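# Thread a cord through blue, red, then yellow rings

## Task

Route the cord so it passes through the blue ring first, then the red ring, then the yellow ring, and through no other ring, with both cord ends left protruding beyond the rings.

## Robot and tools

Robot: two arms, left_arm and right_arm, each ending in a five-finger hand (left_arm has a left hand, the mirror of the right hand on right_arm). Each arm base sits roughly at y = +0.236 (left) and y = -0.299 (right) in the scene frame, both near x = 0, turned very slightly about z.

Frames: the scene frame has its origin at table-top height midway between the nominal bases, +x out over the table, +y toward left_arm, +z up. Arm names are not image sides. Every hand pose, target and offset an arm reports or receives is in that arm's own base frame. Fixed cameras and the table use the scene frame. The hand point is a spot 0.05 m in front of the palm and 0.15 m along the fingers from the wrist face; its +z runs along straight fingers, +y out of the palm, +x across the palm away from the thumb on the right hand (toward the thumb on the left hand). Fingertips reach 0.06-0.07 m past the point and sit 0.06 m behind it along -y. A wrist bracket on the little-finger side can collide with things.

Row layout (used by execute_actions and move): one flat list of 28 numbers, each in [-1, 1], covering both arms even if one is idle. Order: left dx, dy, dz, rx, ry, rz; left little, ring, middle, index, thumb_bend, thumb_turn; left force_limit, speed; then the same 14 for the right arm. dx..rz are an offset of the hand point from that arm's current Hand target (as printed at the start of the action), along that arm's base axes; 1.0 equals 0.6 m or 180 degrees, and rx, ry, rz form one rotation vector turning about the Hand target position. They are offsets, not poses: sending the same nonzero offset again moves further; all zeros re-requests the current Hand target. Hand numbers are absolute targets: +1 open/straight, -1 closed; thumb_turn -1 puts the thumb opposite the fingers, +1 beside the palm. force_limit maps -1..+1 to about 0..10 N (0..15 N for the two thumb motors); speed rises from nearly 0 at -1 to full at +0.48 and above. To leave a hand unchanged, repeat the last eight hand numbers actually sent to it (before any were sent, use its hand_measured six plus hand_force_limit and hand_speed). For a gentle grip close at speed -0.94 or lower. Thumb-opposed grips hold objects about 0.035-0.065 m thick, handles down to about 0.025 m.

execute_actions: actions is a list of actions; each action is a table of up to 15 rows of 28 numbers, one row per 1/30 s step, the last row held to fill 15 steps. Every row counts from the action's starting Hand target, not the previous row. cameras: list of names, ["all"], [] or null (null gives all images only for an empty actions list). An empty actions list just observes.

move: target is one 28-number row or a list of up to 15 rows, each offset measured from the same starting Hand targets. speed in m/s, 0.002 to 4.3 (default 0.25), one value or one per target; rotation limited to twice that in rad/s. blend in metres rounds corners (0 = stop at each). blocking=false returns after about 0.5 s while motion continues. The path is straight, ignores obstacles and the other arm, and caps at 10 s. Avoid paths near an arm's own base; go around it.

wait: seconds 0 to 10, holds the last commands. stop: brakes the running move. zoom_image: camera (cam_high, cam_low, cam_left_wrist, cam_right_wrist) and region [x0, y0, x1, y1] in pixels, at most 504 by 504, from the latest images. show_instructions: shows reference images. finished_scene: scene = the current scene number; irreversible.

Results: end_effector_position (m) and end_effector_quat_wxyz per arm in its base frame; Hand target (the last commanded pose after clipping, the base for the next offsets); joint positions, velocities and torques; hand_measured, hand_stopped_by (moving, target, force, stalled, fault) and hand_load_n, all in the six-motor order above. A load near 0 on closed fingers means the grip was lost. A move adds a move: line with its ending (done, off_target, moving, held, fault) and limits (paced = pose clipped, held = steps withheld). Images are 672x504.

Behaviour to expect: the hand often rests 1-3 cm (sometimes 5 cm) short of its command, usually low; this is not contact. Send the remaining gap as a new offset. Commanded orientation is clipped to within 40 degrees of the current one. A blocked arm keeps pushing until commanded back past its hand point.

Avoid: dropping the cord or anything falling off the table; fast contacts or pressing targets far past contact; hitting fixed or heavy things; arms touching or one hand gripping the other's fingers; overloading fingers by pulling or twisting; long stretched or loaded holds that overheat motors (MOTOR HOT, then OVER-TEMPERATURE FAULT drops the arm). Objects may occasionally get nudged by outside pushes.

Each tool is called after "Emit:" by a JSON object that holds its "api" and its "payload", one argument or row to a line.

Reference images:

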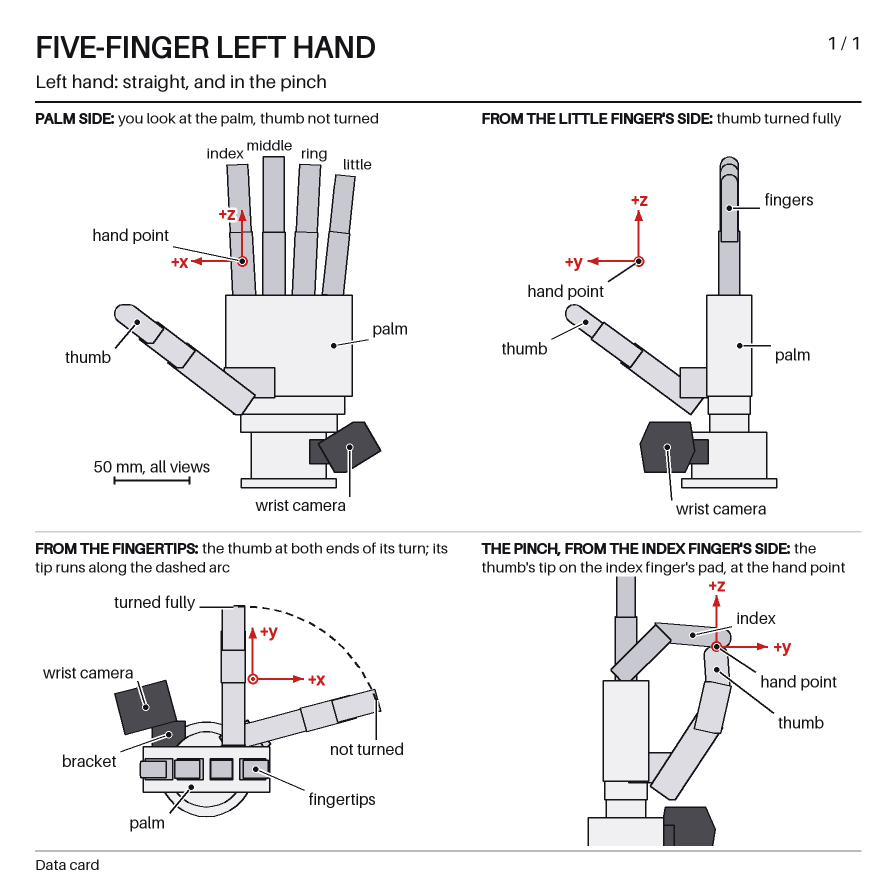

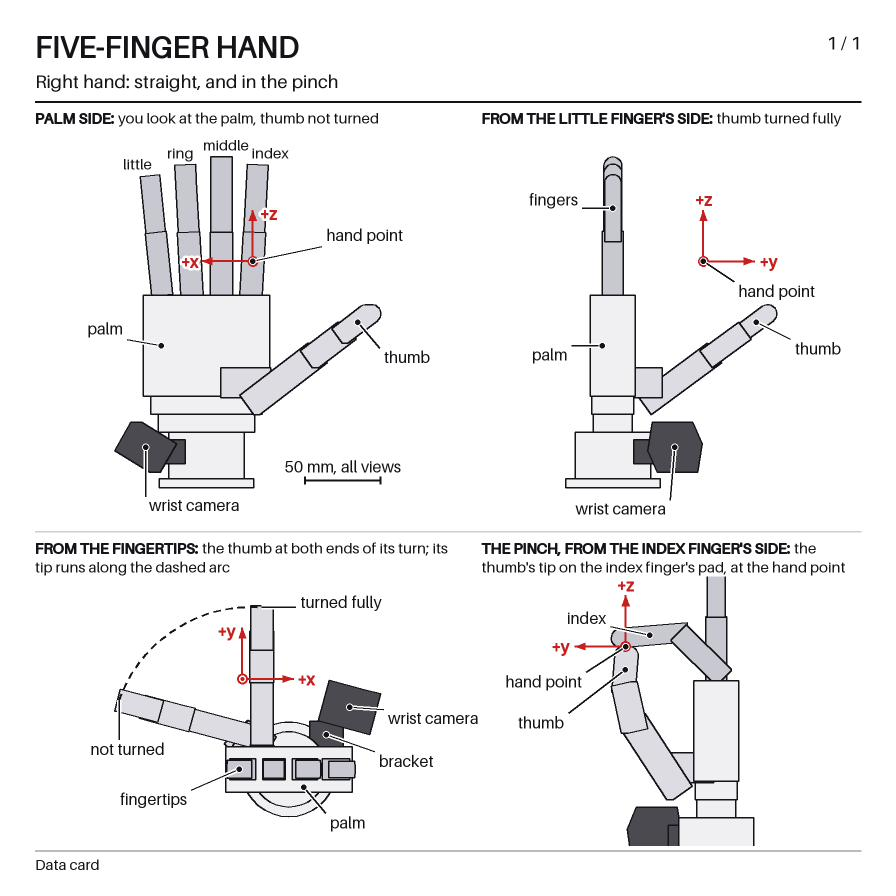

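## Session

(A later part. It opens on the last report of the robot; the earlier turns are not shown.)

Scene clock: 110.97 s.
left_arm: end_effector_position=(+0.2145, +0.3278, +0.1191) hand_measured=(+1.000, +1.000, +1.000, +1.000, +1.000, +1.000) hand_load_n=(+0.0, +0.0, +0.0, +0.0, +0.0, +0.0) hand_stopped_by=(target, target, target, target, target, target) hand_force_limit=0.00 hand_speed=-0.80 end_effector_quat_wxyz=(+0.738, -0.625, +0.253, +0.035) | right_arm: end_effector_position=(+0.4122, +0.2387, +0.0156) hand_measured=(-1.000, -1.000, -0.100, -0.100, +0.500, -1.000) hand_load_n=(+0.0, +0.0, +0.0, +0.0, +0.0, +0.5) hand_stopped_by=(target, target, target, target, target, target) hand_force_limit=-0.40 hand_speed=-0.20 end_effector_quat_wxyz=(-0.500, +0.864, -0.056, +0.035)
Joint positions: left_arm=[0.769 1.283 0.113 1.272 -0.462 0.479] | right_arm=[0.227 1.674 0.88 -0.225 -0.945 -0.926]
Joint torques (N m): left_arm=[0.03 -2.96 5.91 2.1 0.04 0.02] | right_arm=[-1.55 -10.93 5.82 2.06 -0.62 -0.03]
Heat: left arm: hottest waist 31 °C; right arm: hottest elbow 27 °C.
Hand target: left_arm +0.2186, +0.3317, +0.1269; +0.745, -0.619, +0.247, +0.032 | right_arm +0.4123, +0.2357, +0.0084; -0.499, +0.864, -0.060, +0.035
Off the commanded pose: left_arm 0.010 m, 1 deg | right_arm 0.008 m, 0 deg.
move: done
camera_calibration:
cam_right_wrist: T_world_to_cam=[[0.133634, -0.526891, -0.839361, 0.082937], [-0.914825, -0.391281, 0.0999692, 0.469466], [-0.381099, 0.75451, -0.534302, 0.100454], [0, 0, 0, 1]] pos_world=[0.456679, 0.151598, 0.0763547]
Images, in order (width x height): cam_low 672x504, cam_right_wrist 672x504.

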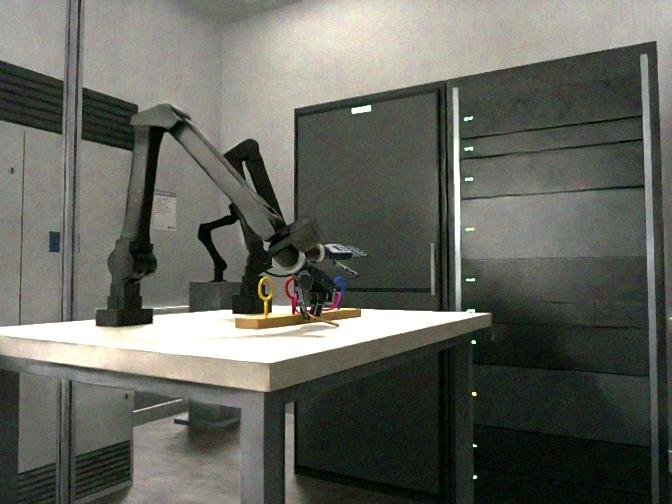

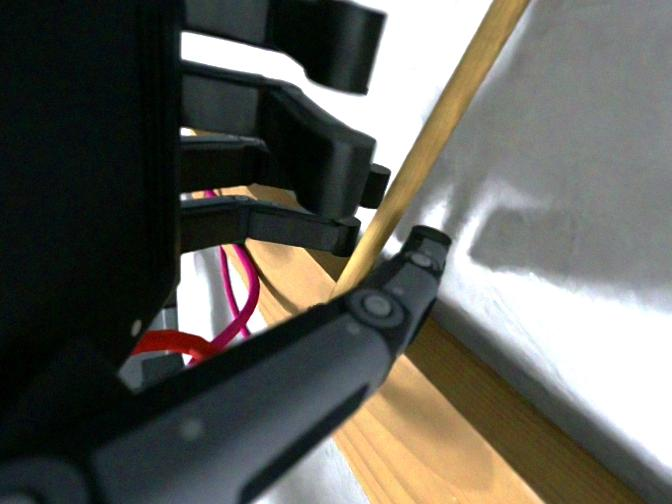

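Emit:
{"api": "move", "payload": {
  "target": [0,0,0,0,0,0,1,1,1,1,1,1,0,-0.8,0,-0.005,-0.012,0,0,0,-1,-1,-0.1,-0.1,0.3,-1,-0.4,-0.2],
  "cameras": ["cam_low","cam_right_wrist"],
  "speed": 0.1
}}

Emit:
{"api": "zoom_image", "payload": {
  "camera": "cam_right_wrist",
  "region": [200, 50, 622, 420]
}}

Emit:
{"api": "zoom_image", "payload": {
  "camera": "cam_low",
  "region": [260, 260, 360, 340]
}}

Scene clock: 115.97 s.
left_arm: end_effector_position=(+0.2145, +0.3278, +0.1191) hand_measured=(+1.000, +1.000, +1.000, +1.000, +1.000, +1.000) hand_load_n=(+0.0, -0.5, +0.0, +0.0, +0.0, +0.0) hand_stopped_by=(target, target, target, target, target, target) hand_force_limit=0.00 hand_speed=-0.80 end_effector_quat_wxyz=(+0.738, -0.625, +0.253, +0.035) | right_arm: end_effector_position=(+0.4112, +0.2382, +0.0100) hand_measured=(-1.000, -1.000, -0.100, -0.100, +0.300, -1.000) hand_load_n=(+0.0, +0.0, +0.0, +0.0, +0.0, +0.0) hand_stopped_by=(target, target, target, target, target, target) hand_force_limit=-0.40 hand_speed=-0.20 end_effector_quat_wxyz=(-0.500, +0.864, -0.058, +0.033)
Joint positions: left_arm=[0.769 1.283 0.113 1.272 -0.462 0.479] | right_arm=[0.226 1.685 0.875 -0.213 -0.947 -0.926]
Joint torques (N m): left_arm=[0.03 -3.19 5.96 2.11 0.05 0.04] | right_arm=[-1.79 -10.34 5.6 2.07 -0.7 -0.13]
Heat: left arm: hottest waist 31 °C; right arm: hottest elbow 27 °C.
Hand target: left_arm +0.2186, +0.3317, +0.1269; +0.745, -0.619, +0.247, +0.032 | right_arm +0.4122, +0.2327, +0.0012; -0.499, +0.864, -0.060, +0.035
Off the commanded pose: left_arm 0.010 m, 1 deg | right_arm 0.010 m, 0 deg.
move: done
camera_calibration:
cam_right_wrist: T_world_to_cam=[[0.129446, -0.526741, -0.840112, 0.0797913], [-0.914456, -0.391022, 0.104265, 0.468649], [-0.383423, 0.754749, -0.532298, 0.0984202], [0, 0, 0, 1]] pos_world=[0.455967, 0.150999, 0.0705587]
Images, in order (width x height): cam_low 672x504, cam_right_wrist 672x504.

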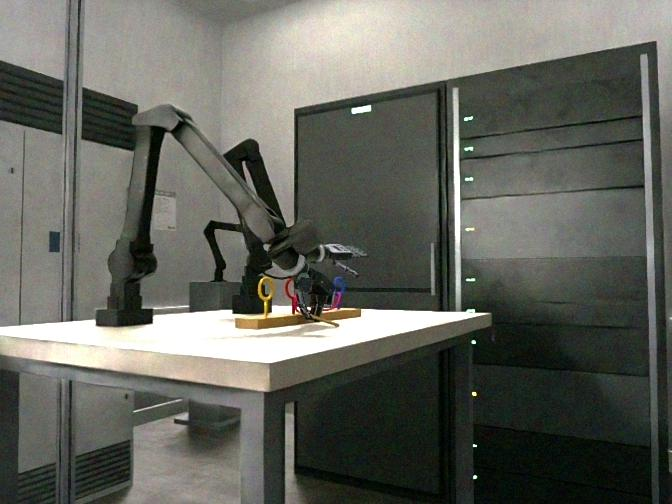

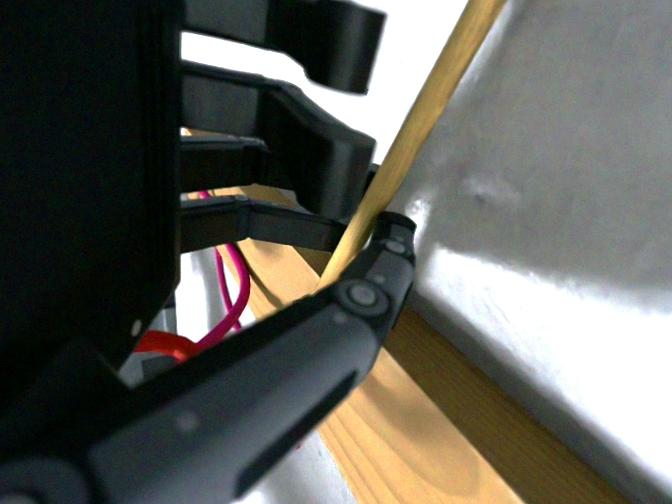

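Scaled by 1.194 from the camera's 672x504 image, which has a finer 960x720 frame.

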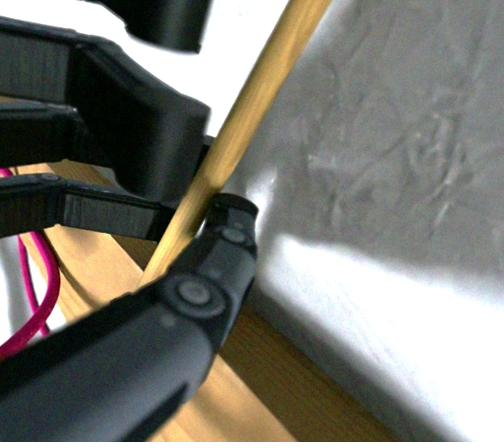

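Scaled by 5.040 from the camera's 672x504 image, which has a finer 960x720 frame.

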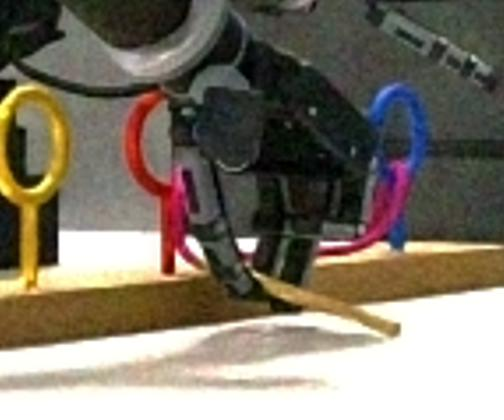

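Emit:
{"api": "move", "payload": {
  "target": [0,0,0,0,0,0,1,1,1,1,1,1,0,-0.8,0,-0.002,-0.008,0,0,0,-1,-1,-0.25,-0.25,0.2,-1,-0.6,-0.6],
  "cameras": ["cam_low","cam_right_wrist"],
  "speed": 0.1
}}

Emit:
{"api": "zoom_image", "payload": {
  "camera": "cam_right_wrist",
  "region": [200, 50, 622, 420]
}}

Emit:
{"api": "zoom_image", "payload": {
  "camera": "cam_low",
  "region": [260, 260, 360, 340]
}}

Scene clock: 117.87 s.
left_arm: end_effector_position=(+0.2145, +0.3278, +0.1191) hand_measured=(+1.000, +1.000, +1.000, +1.000, +1.000, +1.000) hand_load_n=(+0.0, +0.0, +0.0, +0.0, -0.5, +0.0) hand_stopped_by=(target, target, target, target, target, target) hand_force_limit=0.00 hand_speed=-0.80 end_effector_quat_wxyz=(+0.738, -0.625, +0.253, +0.035) | right_arm: end_effector_position=(+0.4131, +0.2380, +0.0089) hand_measured=(-1.000, -1.000, -0.204, -0.206, +0.250, -1.000) hand_load_n=(+0.0, +0.0, +4.0, +2.0, +4.5, +0.0) hand_stopped_by=(target, target, force, force, force, target) hand_force_limit=-0.60 hand_speed=-0.60 end_effector_quat_wxyz=(-0.501, +0.863, -0.056, +0.035)
Joint positions: left_arm=[0.769 1.283 0.113 1.272 -0.462 0.479] | right_arm=[0.224 1.69 0.875 -0.202 -0.95 -0.926]
Joint torques (N m): left_arm=[-0.26 -3.43 5.93 2.19 0.02 0.04] | right_arm=[-1.85 -10.29 5.3 2.02 -0.63 -0.17]
Heat: left arm: hottest waist 31 °C; right arm: hottest elbow 27 °C.
Hand target: left_arm +0.2186, +0.3317, +0.1269; +0.745, -0.619, +0.247, +0.032 | right_arm +0.4122, +0.2316, -0.0036; -0.499, +0.864, -0.060, +0.035
Off the commanded pose: left_arm 0.010 m, 1 deg | right_arm 0.014 m, 0 deg.
move: off_target (right_arm)
camera_calibration:
cam_right_wrist: T_world_to_cam=[[0.134009, -0.523255, -0.841573, 0.0758673], [-0.915182, -0.391087, 0.097432, 0.470822], [-0.380111, 0.757136, -0.531283, 0.096708], [0, 0, 0, 1]] pos_world=[0.457481, 0.15061, 0.069354]
Images, in order (width x height): cam_low 672x504, cam_right_wrist 672x504.

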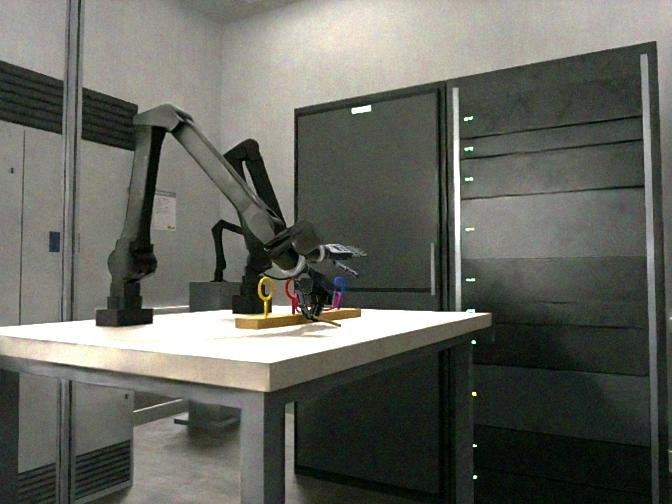

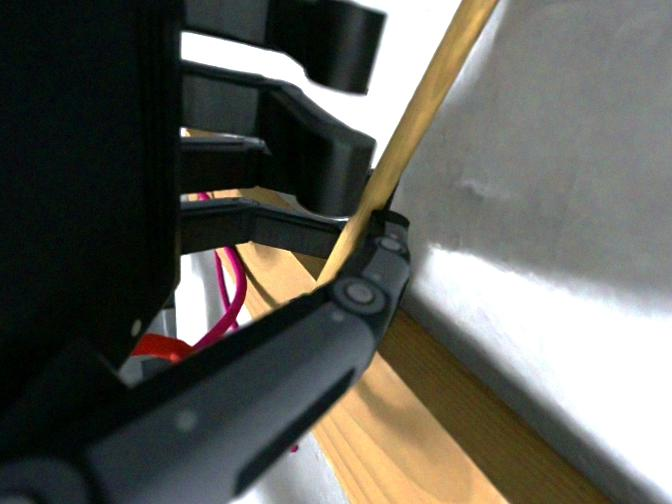

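Scaled by 1.194 from the camera's 672x504 image, which has a finer 960x720 frame.

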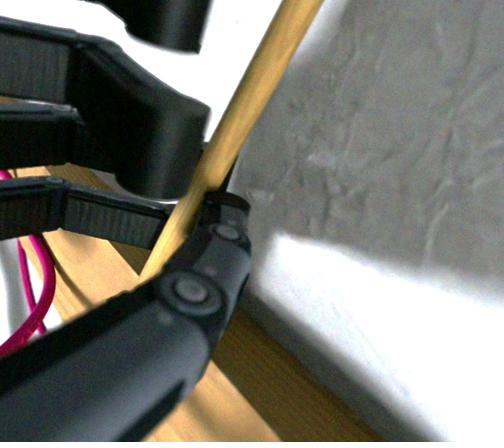

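Scaled by 5.040 from the camera's 672x504 image, which has a finer 960x720 frame.

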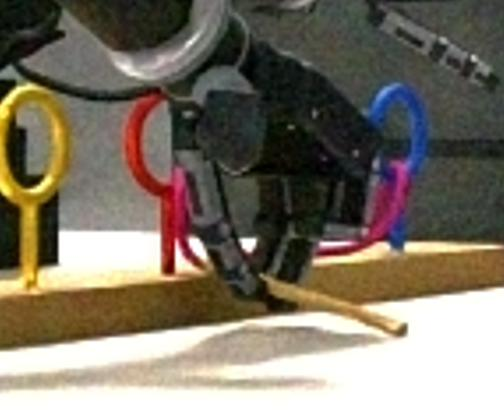

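Emit:
{"api": "move", "payload": {
  "target": [0,0,0,0,0,0,1,1,1,1,1,1,0,-0.8,0,0,0.0,0,0,0,-1,-1,-0.4,-0.4,0.1,-1,0.2,-0.7],
  "cameras": []
}}

Emit:
{"api": "move", "payload": {
  "target": [0,0,0,0,0,0,1,1,1,1,1,1,0,-0.8,0.0,0,0.1,0,0,0,-1,-1,-0.4,-0.4,0.1,-1,0.2,-0.7],
  "cameras": ["all"],
  "speed": 0.1
}}

Emit:
{"api": "zoom_image", "payload": {
  "camera": "cam_right_wrist",
  "region": [200, 0, 622, 370]
}}

Emit:
{"api": "zoom_image", "payload": {
  "camera": "cam_low",
  "region": [230, 250, 360, 340]
}}

Scene clock: 119.67 s.
left_arm: end_effector_position=(+0.2145, +0.3278, +0.1191) hand_measured=(+1.000, +1.000, +1.000, +1.000, +1.000, +1.000) hand_load_n=(+0.0, -0.5, +0.0, +0.0, +0.0, +0.0) hand_stopped_by=(target, target, target, target, target, target) hand_force_limit=0.00 hand_speed=-0.80 end_effector_quat_wxyz=(+0.738, -0.625, +0.253, +0.035) | right_arm: end_effector_position=(+0.4132, +0.2378, +0.0089) hand_measured=(-1.000, -1.000, -0.224, -0.228, +0.244, -1.000) hand_load_n=(+0.0, +0.0, +9.5, +6.5, +10.0, +0.5) hand_stopped_by=(target, target, force, force, force, target) hand_force_limit=0.20 hand_speed=-0.70 end_effector_quat_wxyz=(-0.501, +0.863, -0.056, +0.036)
Joint positions: left_arm=[0.769 1.283 0.113 1.272 -0.462 0.479] | right_arm=[0.223 1.69 0.875 -0.202 -0.95 -0.927]
Joint torques (N m): left_arm=[0.09 -3.25 5.79 2.25 0.03 0.04] | right_arm=[-1.9 -10.17 5.29 2.03 -0.62 -0.15]
Heat: left arm: hottest waist 31 °C; right arm: hottest elbow 27 °C.
Hand target: left_arm +0.2186, +0.3317, +0.1269; +0.745, -0.619, +0.247, +0.032 | right_arm +0.4122, +0.2315, -0.0036; -0.499, +0.864, -0.060, +0.035
Off the commanded pose: left_arm 0.010 m, 1 deg | right_arm 0.014 m, 1 deg.
move: off_target (right_arm)
No camera images: "cameras" was empty.

Scene clock: 120.77 s.
left_arm: end_effector_position=(+0.2145, +0.3278, +0.1191) hand_measured=(+1.000, +1.000, +1.000, +1.000, +1.000, +1.000) hand_load_n=(+0.0, +0.0, +0.0, +0.0, +0.0, +0.0) hand_stopped_by=(target, target, target, target, target, target) hand_force_limit=0.00 hand_speed=-0.80 end_effector_quat_wxyz=(+0.738, -0.625, +0.253, +0.035) | right_arm: end_effector_position=(+0.3957, +0.2314, +0.0424) hand_measured=(-1.000, -1.000, -0.224, -0.228, +0.244, -1.000) hand_load_n=(+0.0, +0.0, +10.0, +5.5, +10.5, +0.5) hand_stopped_by=(target, target, force, force, force, target) hand_force_limit=0.20 hand_speed=-0.70 end_effector_quat_wxyz=(-0.495, +0.866, -0.066, +0.021)
Joint positions: left_arm=[0.769 1.283 0.113 1.272 -0.462 0.479] | right_arm=[0.22 1.593 0.877 -0.345 -0.947 -0.933]
Joint torques (N m): left_arm=[0.32 -3.55 5.86 2.15 0.03 0.03] | right_arm=[-1.55 -11.4 10.03 0.77 -0.75 -0.08]
Heat: left arm: hottest waist 31 °C; right arm: hottest elbow 27 °C.
Hand target: left_arm +0.2186, +0.3317, +0.1269; +0.745, -0.619, +0.247, +0.032 | right_arm +0.4122, +0.2315, +0.0563; -0.499, +0.864, -0.060, +0.035
Off the commanded pose: left_arm 0.010 m, 1 deg | right_arm 0.022 m, 2 deg.
move: off_target (right_arm)
camera_calibration:
cam_right_wrist: T_world_to_cam=[[0.10227, -0.534822, -0.838753, 0.118041], [-0.911826, -0.387445, 0.13587, 0.445255], [-0.397637, 0.750901, -0.527288, 0.121139], [0, 0, 0, 1]] pos_world=[0.442092, 0.144679, 0.102386]

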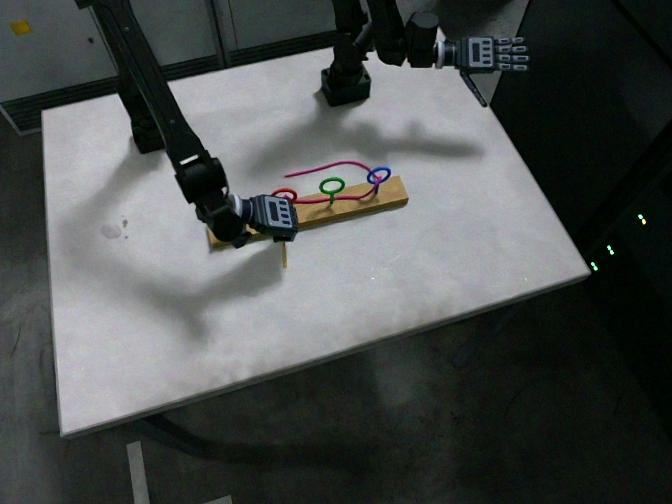

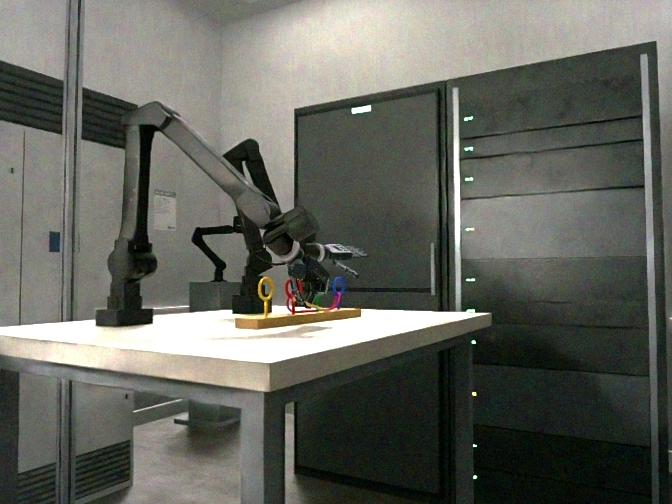

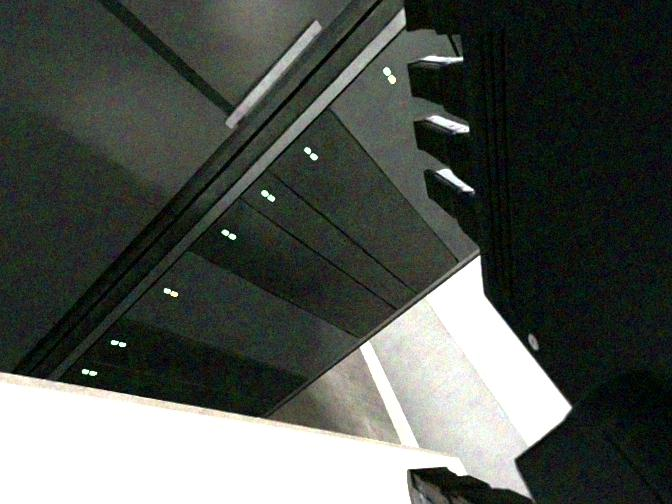

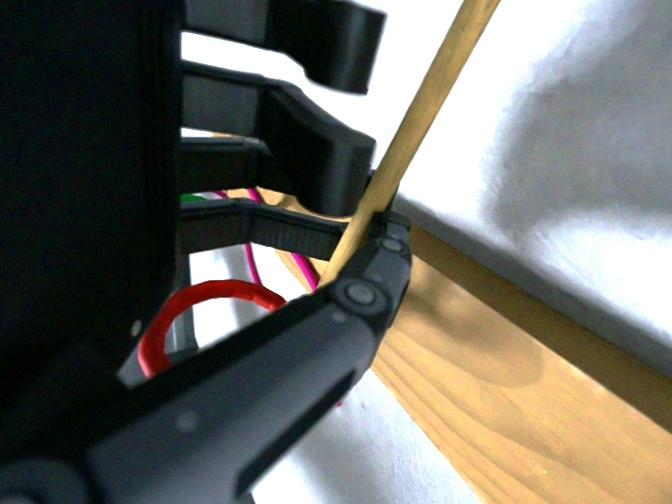

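Scaled by 1.194 from the camera's 672x504 image, which has a finer 960x720 frame.

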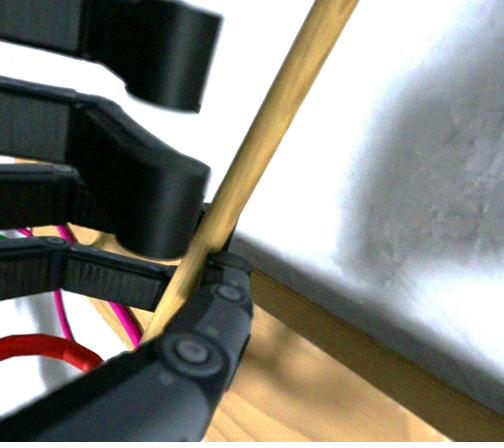

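Scaled by 3.877 from the camera's 672x504 image, which has a finer 960x720 frame.

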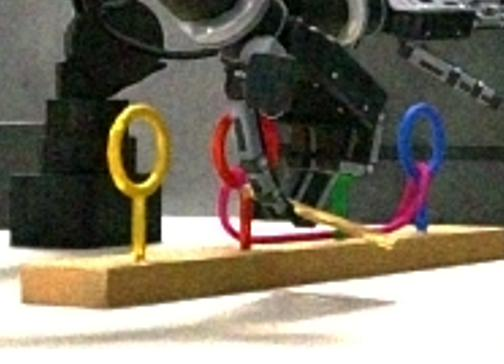

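Emit:
{"api": "move", "payload": {
  "target": [0,0,0,0,0,0,1,1,1,1,1,1,0,-0.8,0.02,-0.04,0.223,0,0,0,-1,-1,-0.4,-0.4,0.1,-1,0.2,-0.7],
  "cameras": ["all"],
  "speed": 0.1
}}

Emit:
{"api": "zoom_image", "payload": {
  "camera": "cam_high",
  "region": [180, 140, 420, 300]
}}

Emit:
{"api": "zoom_image", "payload": {
  "camera": "cam_low",
  "region": [230, 220, 370, 340]
}}

Scene clock: 126.73 s.
left_arm: end_effector_position=(+0.2145, +0.3278, +0.1191) hand_measured=(+1.000, +1.000, +1.000, +1.000, +1.000, +1.000) hand_load_n=(+0.0, +0.0, +0.0, +0.0, +0.0, +0.0) hand_stopped_by=(target, target, target, target, target, target) hand_force_limit=0.00 hand_speed=-0.80 end_effector_quat_wxyz=(+0.738, -0.625, +0.253, +0.035) | right_arm: end_effector_position=(+0.4082, +0.2100, +0.1714) hand_measured=(-1.000, -1.000, -0.224, -0.228, +0.244, -1.000) hand_load_n=(+0.0, +0.0, +10.0, +6.0, +10.5, +0.5) hand_stopped_by=(target, target, force, force, force, target) hand_force_limit=0.20 hand_speed=-0.70 end_effector_quat_wxyz=(-0.495, +0.866, -0.070, +0.014)
Joint positions: left_arm=[0.769 1.283 0.113 1.272 -0.462 0.479] | right_arm=[0.163 1.445 1.107 -0.807 -0.976 -1.017]
Joint torques (N m): left_arm=[0.09 -3.14 5.98 2.06 0 0.02] | right_arm=[-1.67 -11.11 12.34 0.66 -0.74 -0.14]
Heat: left arm: hottest waist 31 °C; right arm: hottest elbow 28 °C.
Hand target: left_arm +0.2186, +0.3317, +0.1269; +0.745, -0.619, +0.247, +0.032 | right_arm +0.4242, +0.2076, +0.1902; -0.499, +0.864, -0.059, +0.035
Off the commanded pose: left_arm 0.010 m, 1 deg | right_arm 0.025 m, 3 deg.
move: off_target (right_arm)
camera_calibration:
cam_right_wrist: T_world_to_cam=[[0.0889126, -0.533477, -0.841128, 0.219016], [-0.909825, -0.387172, 0.149386, 0.427659], [-0.405355, 0.751997, -0.519795, 0.211748], [0, 0, 0, 1]] pos_world=[0.455455, 0.123183, 0.2304]

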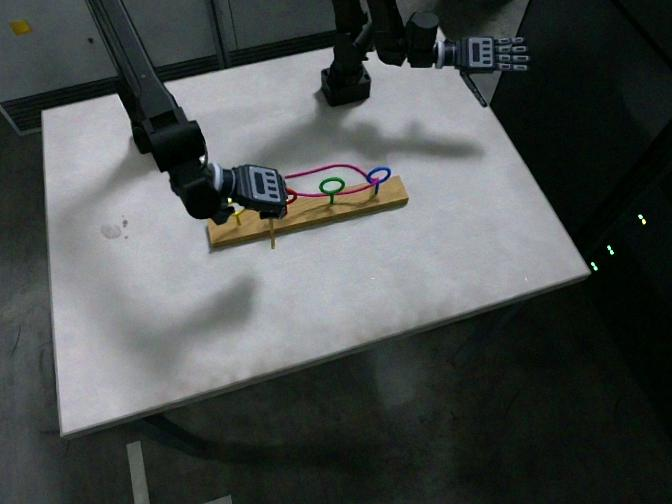

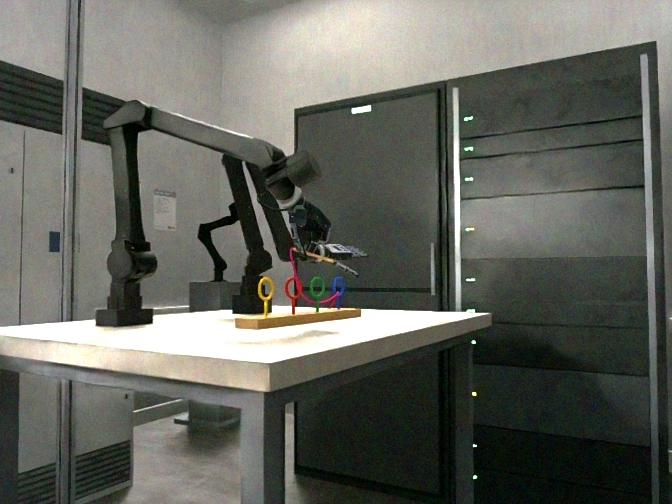

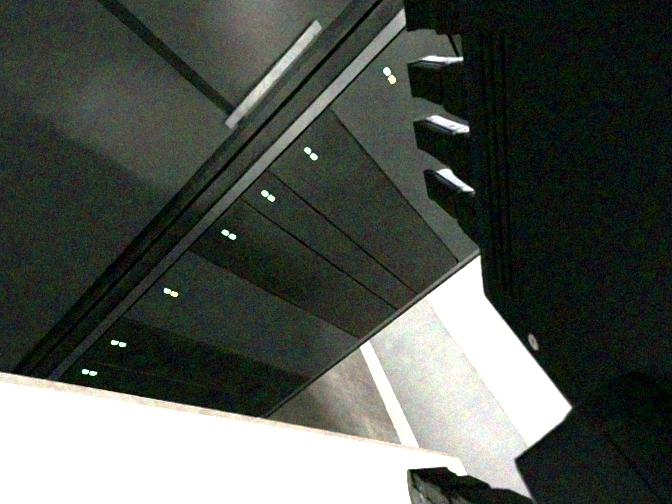

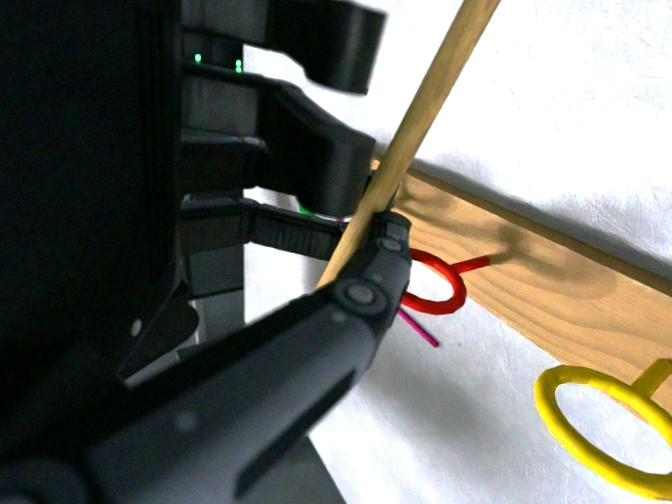

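Scaled by 2.100 from the camera's 672x504 image, which has a finer 960x720 frame.

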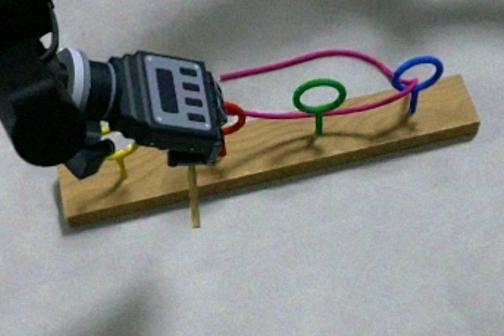

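Scaled by 3.600 from the camera's 672x504 image, which has a finer 960x720 frame.

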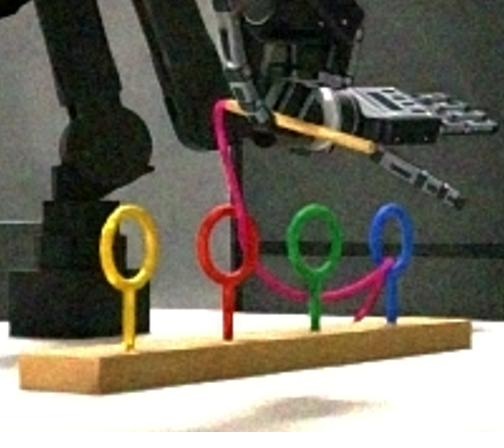

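Emit:
{"api": "move", "payload": {
  "target": [0,0,0,0,0,0,1,1,1,1,1,1,0,-0.8,-0.348,-0.04,-0.017,0,0,0,-1,-1,-0.4,-0.4,0.1,-1,0.2,-0.7],
  "cameras": ["all"],
  "speed": 0.12
}}

Emit:
{"api": "zoom_image", "payload": {
  "camera": "cam_high",
  "region": [180, 140, 420, 300]
}}

Emit:
{"api": "zoom_image", "payload": {
  "camera": "cam_low",
  "region": [230, 220, 370, 340]
}}

Scene clock: 130.17 s.
left_arm: end_effector_position=(+0.2145, +0.3278, +0.1191) hand_measured=(+1.000, +1.000, +1.000, +1.000, +1.000, +1.000) hand_load_n=(+0.0, +0.0, +0.0, +0.0, +0.0, +0.0) hand_stopped_by=(target, target, target, target, target, target) hand_force_limit=0.00 hand_speed=-0.80 end_effector_quat_wxyz=(+0.738, -0.625, +0.253, +0.035) | right_arm: end_effector_position=(+0.2226, +0.1819, +0.1845) hand_measured=(-1.000, -1.000, -0.224, -0.228, +0.244, -1.000) hand_load_n=(+0.0, +0.0, +9.5, +6.0, +10.5, +0.5) hand_stopped_by=(target, target, force, force, force, target) hand_force_limit=0.20 hand_speed=-0.70 end_effector_quat_wxyz=(-0.501, +0.862, -0.052, +0.050)
Joint positions: left_arm=[0.769 1.283 0.113 1.272 -0.462 0.479] | right_arm=[0.177 0.833 0.678 -0.888 -0.964 -0.992]
Joint torques (N m): left_arm=[0.32 -3.43 5.78 2.15 0.04 0.05] | right_arm=[-0.21 -1.2 8.2 0.8 -0.57 0.12]
Heat: left arm: hottest waist 31 °C; right arm: hottest elbow 28 °C.
Hand target: left_arm +0.2186, +0.3317, +0.1269; +0.745, -0.619, +0.247, +0.032 | right_arm +0.2154, +0.1836, +0.1800; -0.499, +0.864, -0.060, +0.035
Off the commanded pose: left_arm 0.010 m, 1 deg | right_arm 0.009 m, 2 deg.
move: done
camera_calibration:
cam_right_wrist: T_world_to_cam=[[0.155064, -0.526107, -0.836162, 0.21465], [-0.920545, -0.384133, 0.0709809, 0.26227], [-0.35854, 0.758718, -0.543871, 0.157325], [0, 0, 0, 1]] pos_world=[0.264554, 0.0943101, 0.246431]

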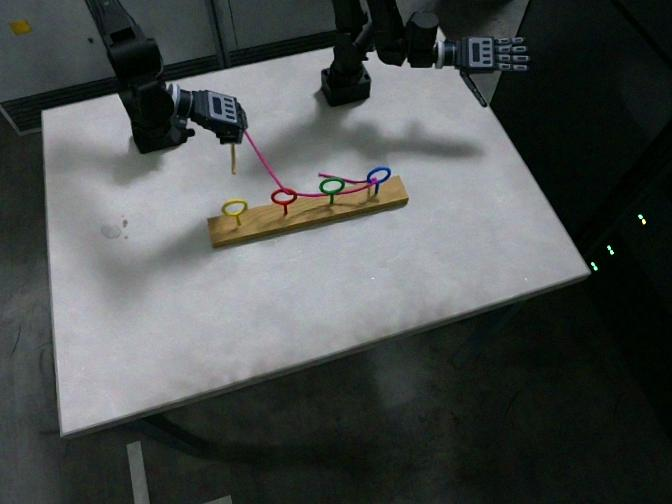

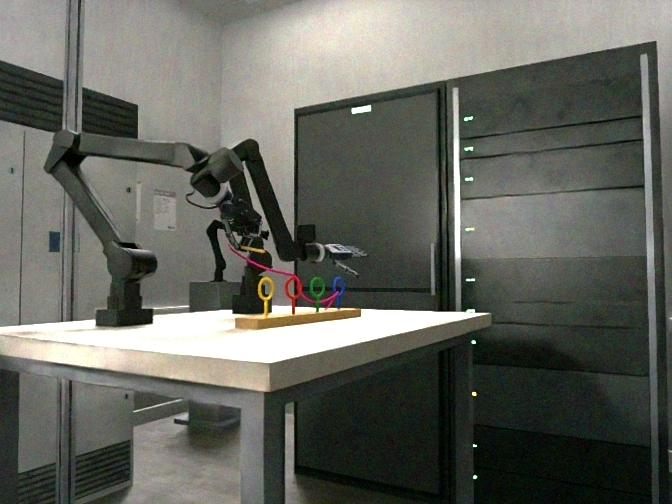

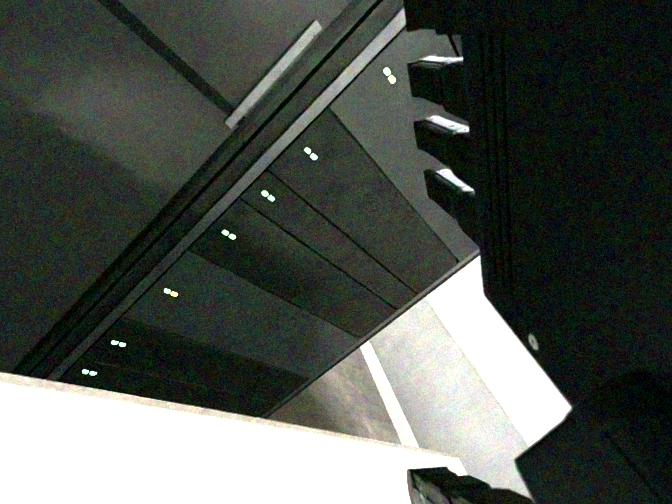

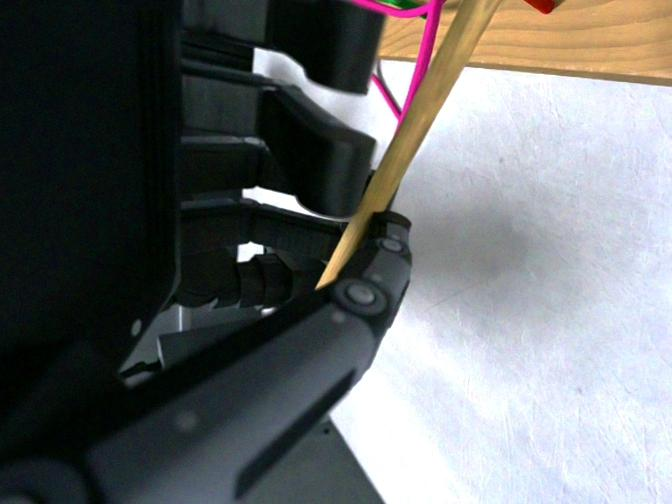

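Scaled by 2.100 from the camera's 672x504 image, which has a finer 960x720 frame.

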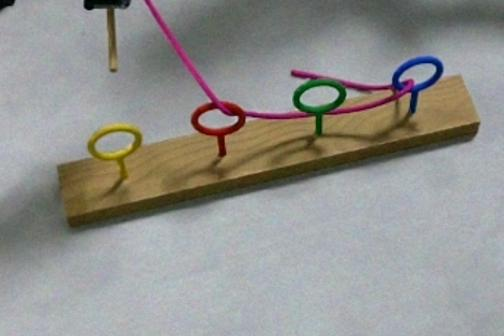

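Scaled by 3.600 from the camera's 672x504 image, which has a finer 960x720 frame.

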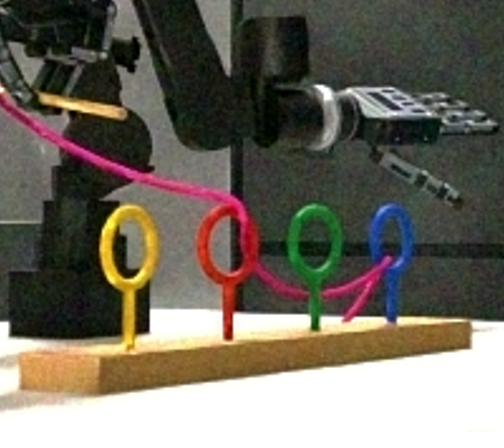

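Emit:
{"api": "zoom_image", "payload": {
  "camera": "cam_high",
  "region": [260, 160, 320, 220]
}}

Emit:
{"api": "zoom_image", "payload": {
  "camera": "cam_low",
  "region": [275, 265, 355, 325]
}}

Emit:
{"api": "zoom_image", "payload": {
  "camera": "cam_right_wrist",
  "region": [330, 0, 600, 140]
}}

Scaled by 8.400 from the camera's 672x504 image, which has a finer 960x720 frame.

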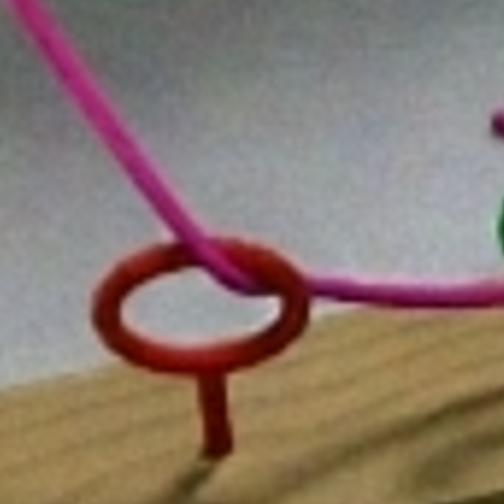

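Scaled by 6.300 from the camera's 672x504 image, which has a finer 960x720 frame.

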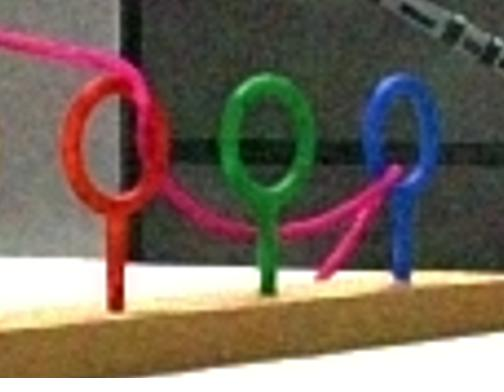

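Scaled by 1.867 from the camera's 672x504 image, which has a finer 960x720 frame.

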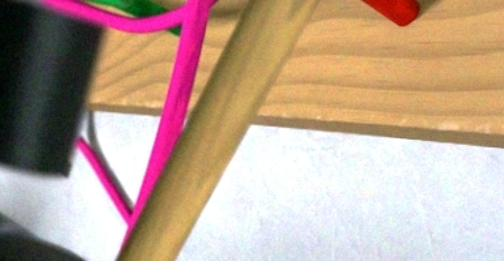

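Emit:
{"api": "move", "payload": {
  "target": [0,0,0,0,0,0,1,1,1,1,1,1,0,-0.8,0,0,0,0,0,0,-1,-0.6,-0.4,-0.4,0.1,-1,0.2,-0.7],
  "cameras": ["cam_right_wrist"]
}}

Emit:
{"api": "zoom_image", "payload": {
  "camera": "cam_right_wrist",
  "region": [200, 0, 622, 370]
}}

Scene clock: 141.47 s.
left_arm: end_effector_position=(+0.2145, +0.3278, +0.1191) hand_measured=(+1.000, +1.000, +1.000, +1.000, +1.000, +1.000) hand_load_n=(+0.0, -0.5, +0.0, -0.5, +0.0, +0.0) hand_stopped_by=(target, target, target, target, target, target) hand_force_limit=0.00 hand_speed=-0.80 end_effector_quat_wxyz=(+0.738, -0.625, +0.253, +0.035) | right_arm: end_effector_position=(+0.2225, +0.1819, +0.1845) hand_measured=(-1.000, -0.600, -0.224, -0.228, +0.244, -1.000) hand_load_n=(+0.0, +0.0, +10.0, +6.0, +10.5, +0.5) hand_stopped_by=(target, target, force, force, force, target) hand_force_limit=0.20 hand_speed=-0.70 end_effector_quat_wxyz=(-0.501, +0.862, -0.052, +0.050)
Joint positions: left_arm=[0.769 1.283 0.113 1.272 -0.462 0.479] | right_arm=[0.177 0.833 0.678 -0.888 -0.964 -0.992]
Joint torques (N m): left_arm=[0.44 -3.31 5.91 2.24 0.01 0] | right_arm=[-0.03 -1.08 8.17 0.81 -0.58 0.11]
Heat: left arm: hottest waist 31 °C; right arm: hottest elbow 28 °C.
Hand target: left_arm +0.2186, +0.3317, +0.1269; +0.745, -0.619, +0.247, +0.032 | right_arm +0.2154, +0.1836, +0.1800; -0.499, +0.864, -0.060, +0.035
Off the commanded pose: left_arm 0.010 m, 1 deg | right_arm 0.009 m, 2 deg.
move: done
camera_calibration:
cam_right_wrist: T_world_to_cam=[[0.154313, -0.526107, -0.836301, 0.214816], [-0.920671, -0.383732, 0.0715197, 0.262046], [-0.358542, 0.758921, -0.543586, 0.157145], [0, 0, 0, 1]] pos_world=[0.264452, 0.0943106, 0.246331]
Images, in order (width x height): cam_right_wrist 672x504.

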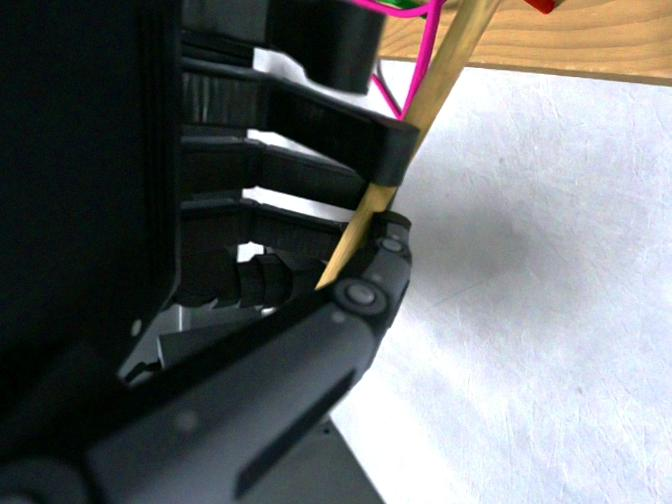

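Scaled by 1.194 from the camera's 672x504 image, which has a finer 960x720 frame.

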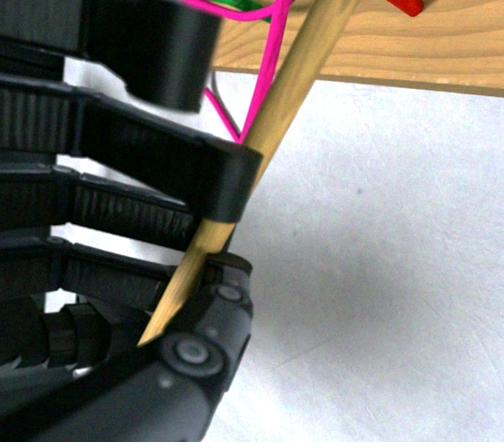

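Emit:
{"api": "move", "payload": {
  "target": [0,0,0,0,0,0,1,1,1,1,1,1,0,-0.8,0,0,0,0,0,0,-1,-0.4,-0.4,-0.4,0.1,-1,0.2,-0.7],
  "cameras": ["cam_right_wrist"]
}}

Emit:
{"api": "zoom_image", "payload": {
  "camera": "cam_right_wrist",
  "region": [200, 0, 622, 370]
}}

Scene clock: 143.73 s.
left_arm: end_effector_position=(+0.2145, +0.3278, +0.1191) hand_measured=(+1.000, +1.000, +1.000, +1.000, +1.000, +1.000) hand_load_n=(+0.0, +0.0, +0.0, +0.0, +0.0, +0.0) hand_stopped_by=(target, target, target, target, target, target) hand_force_limit=0.00 hand_speed=-0.80 end_effector_quat_wxyz=(+0.738, -0.625, +0.253, +0.035) | right_arm: end_effector_position=(+0.2225, +0.1819, +0.1845) hand_measured=(-1.000, -0.400, -0.226, -0.228, +0.242, -1.000) hand_load_n=(+0.0, +0.0, +0.0, +0.0, +0.0, +0.0) hand_stopped_by=(target, target, force, force, force, target) hand_force_limit=0.20 hand_speed=-0.70 end_effector_quat_wxyz=(-0.501, +0.862, -0.053, +0.050)
Joint positions: left_arm=[0.769 1.283 0.113 1.272 -0.462 0.479] | right_arm=[0.177 0.833 0.678 -0.888 -0.964 -0.991]
Joint torques (N m): left_arm=[-0.03 -3.02 5.81 2.26 0.02 0.02] | right_arm=[-0.09 -1.03 8.23 0.84 -0.59 0.11]
Heat: left arm: hottest waist 31 °C; right arm: hottest elbow 28 °C.
Hand target: left_arm +0.2186, +0.3317, +0.1269; +0.745, -0.619, +0.247, +0.032 | right_arm +0.2154, +0.1836, +0.1800; -0.499, +0.864, -0.060, +0.035
Off the commanded pose: left_arm 0.010 m, 1 deg | right_arm 0.009 m, 2 deg.
move: done
camera_calibration:
cam_right_wrist: T_world_to_cam=[[0.153549, -0.526423, -0.836243, 0.214981], [-0.920766, -0.383364, 0.0722624, 0.261814], [-0.358626, 0.758888, -0.543577, 0.157244], [0, 0, 0, 1]] pos_world=[0.264451, 0.0942101, 0.246332]
Images, in order (width x height): cam_right_wrist 672x504.

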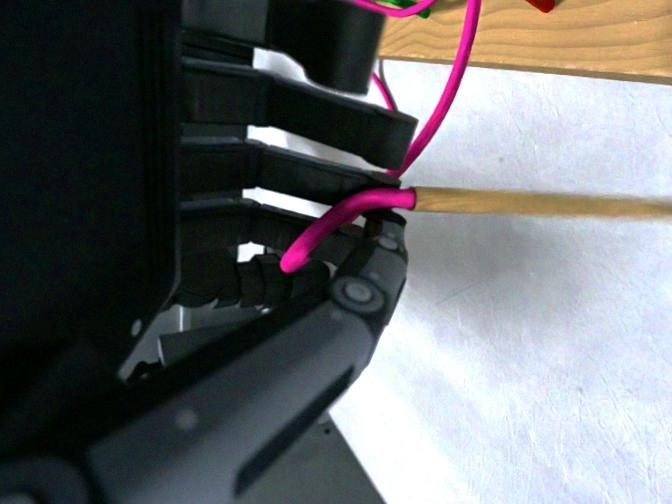

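Scaled by 1.194 from the camera's 672x504 image, which has a finer 960x720 frame.

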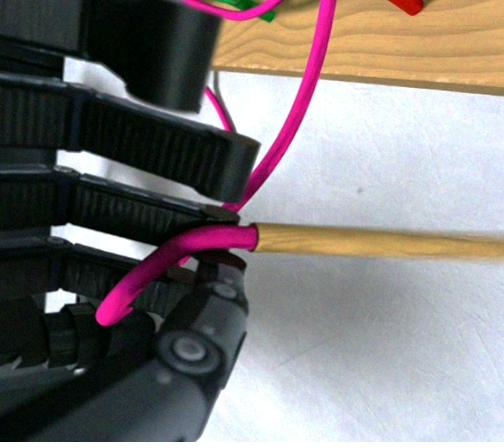

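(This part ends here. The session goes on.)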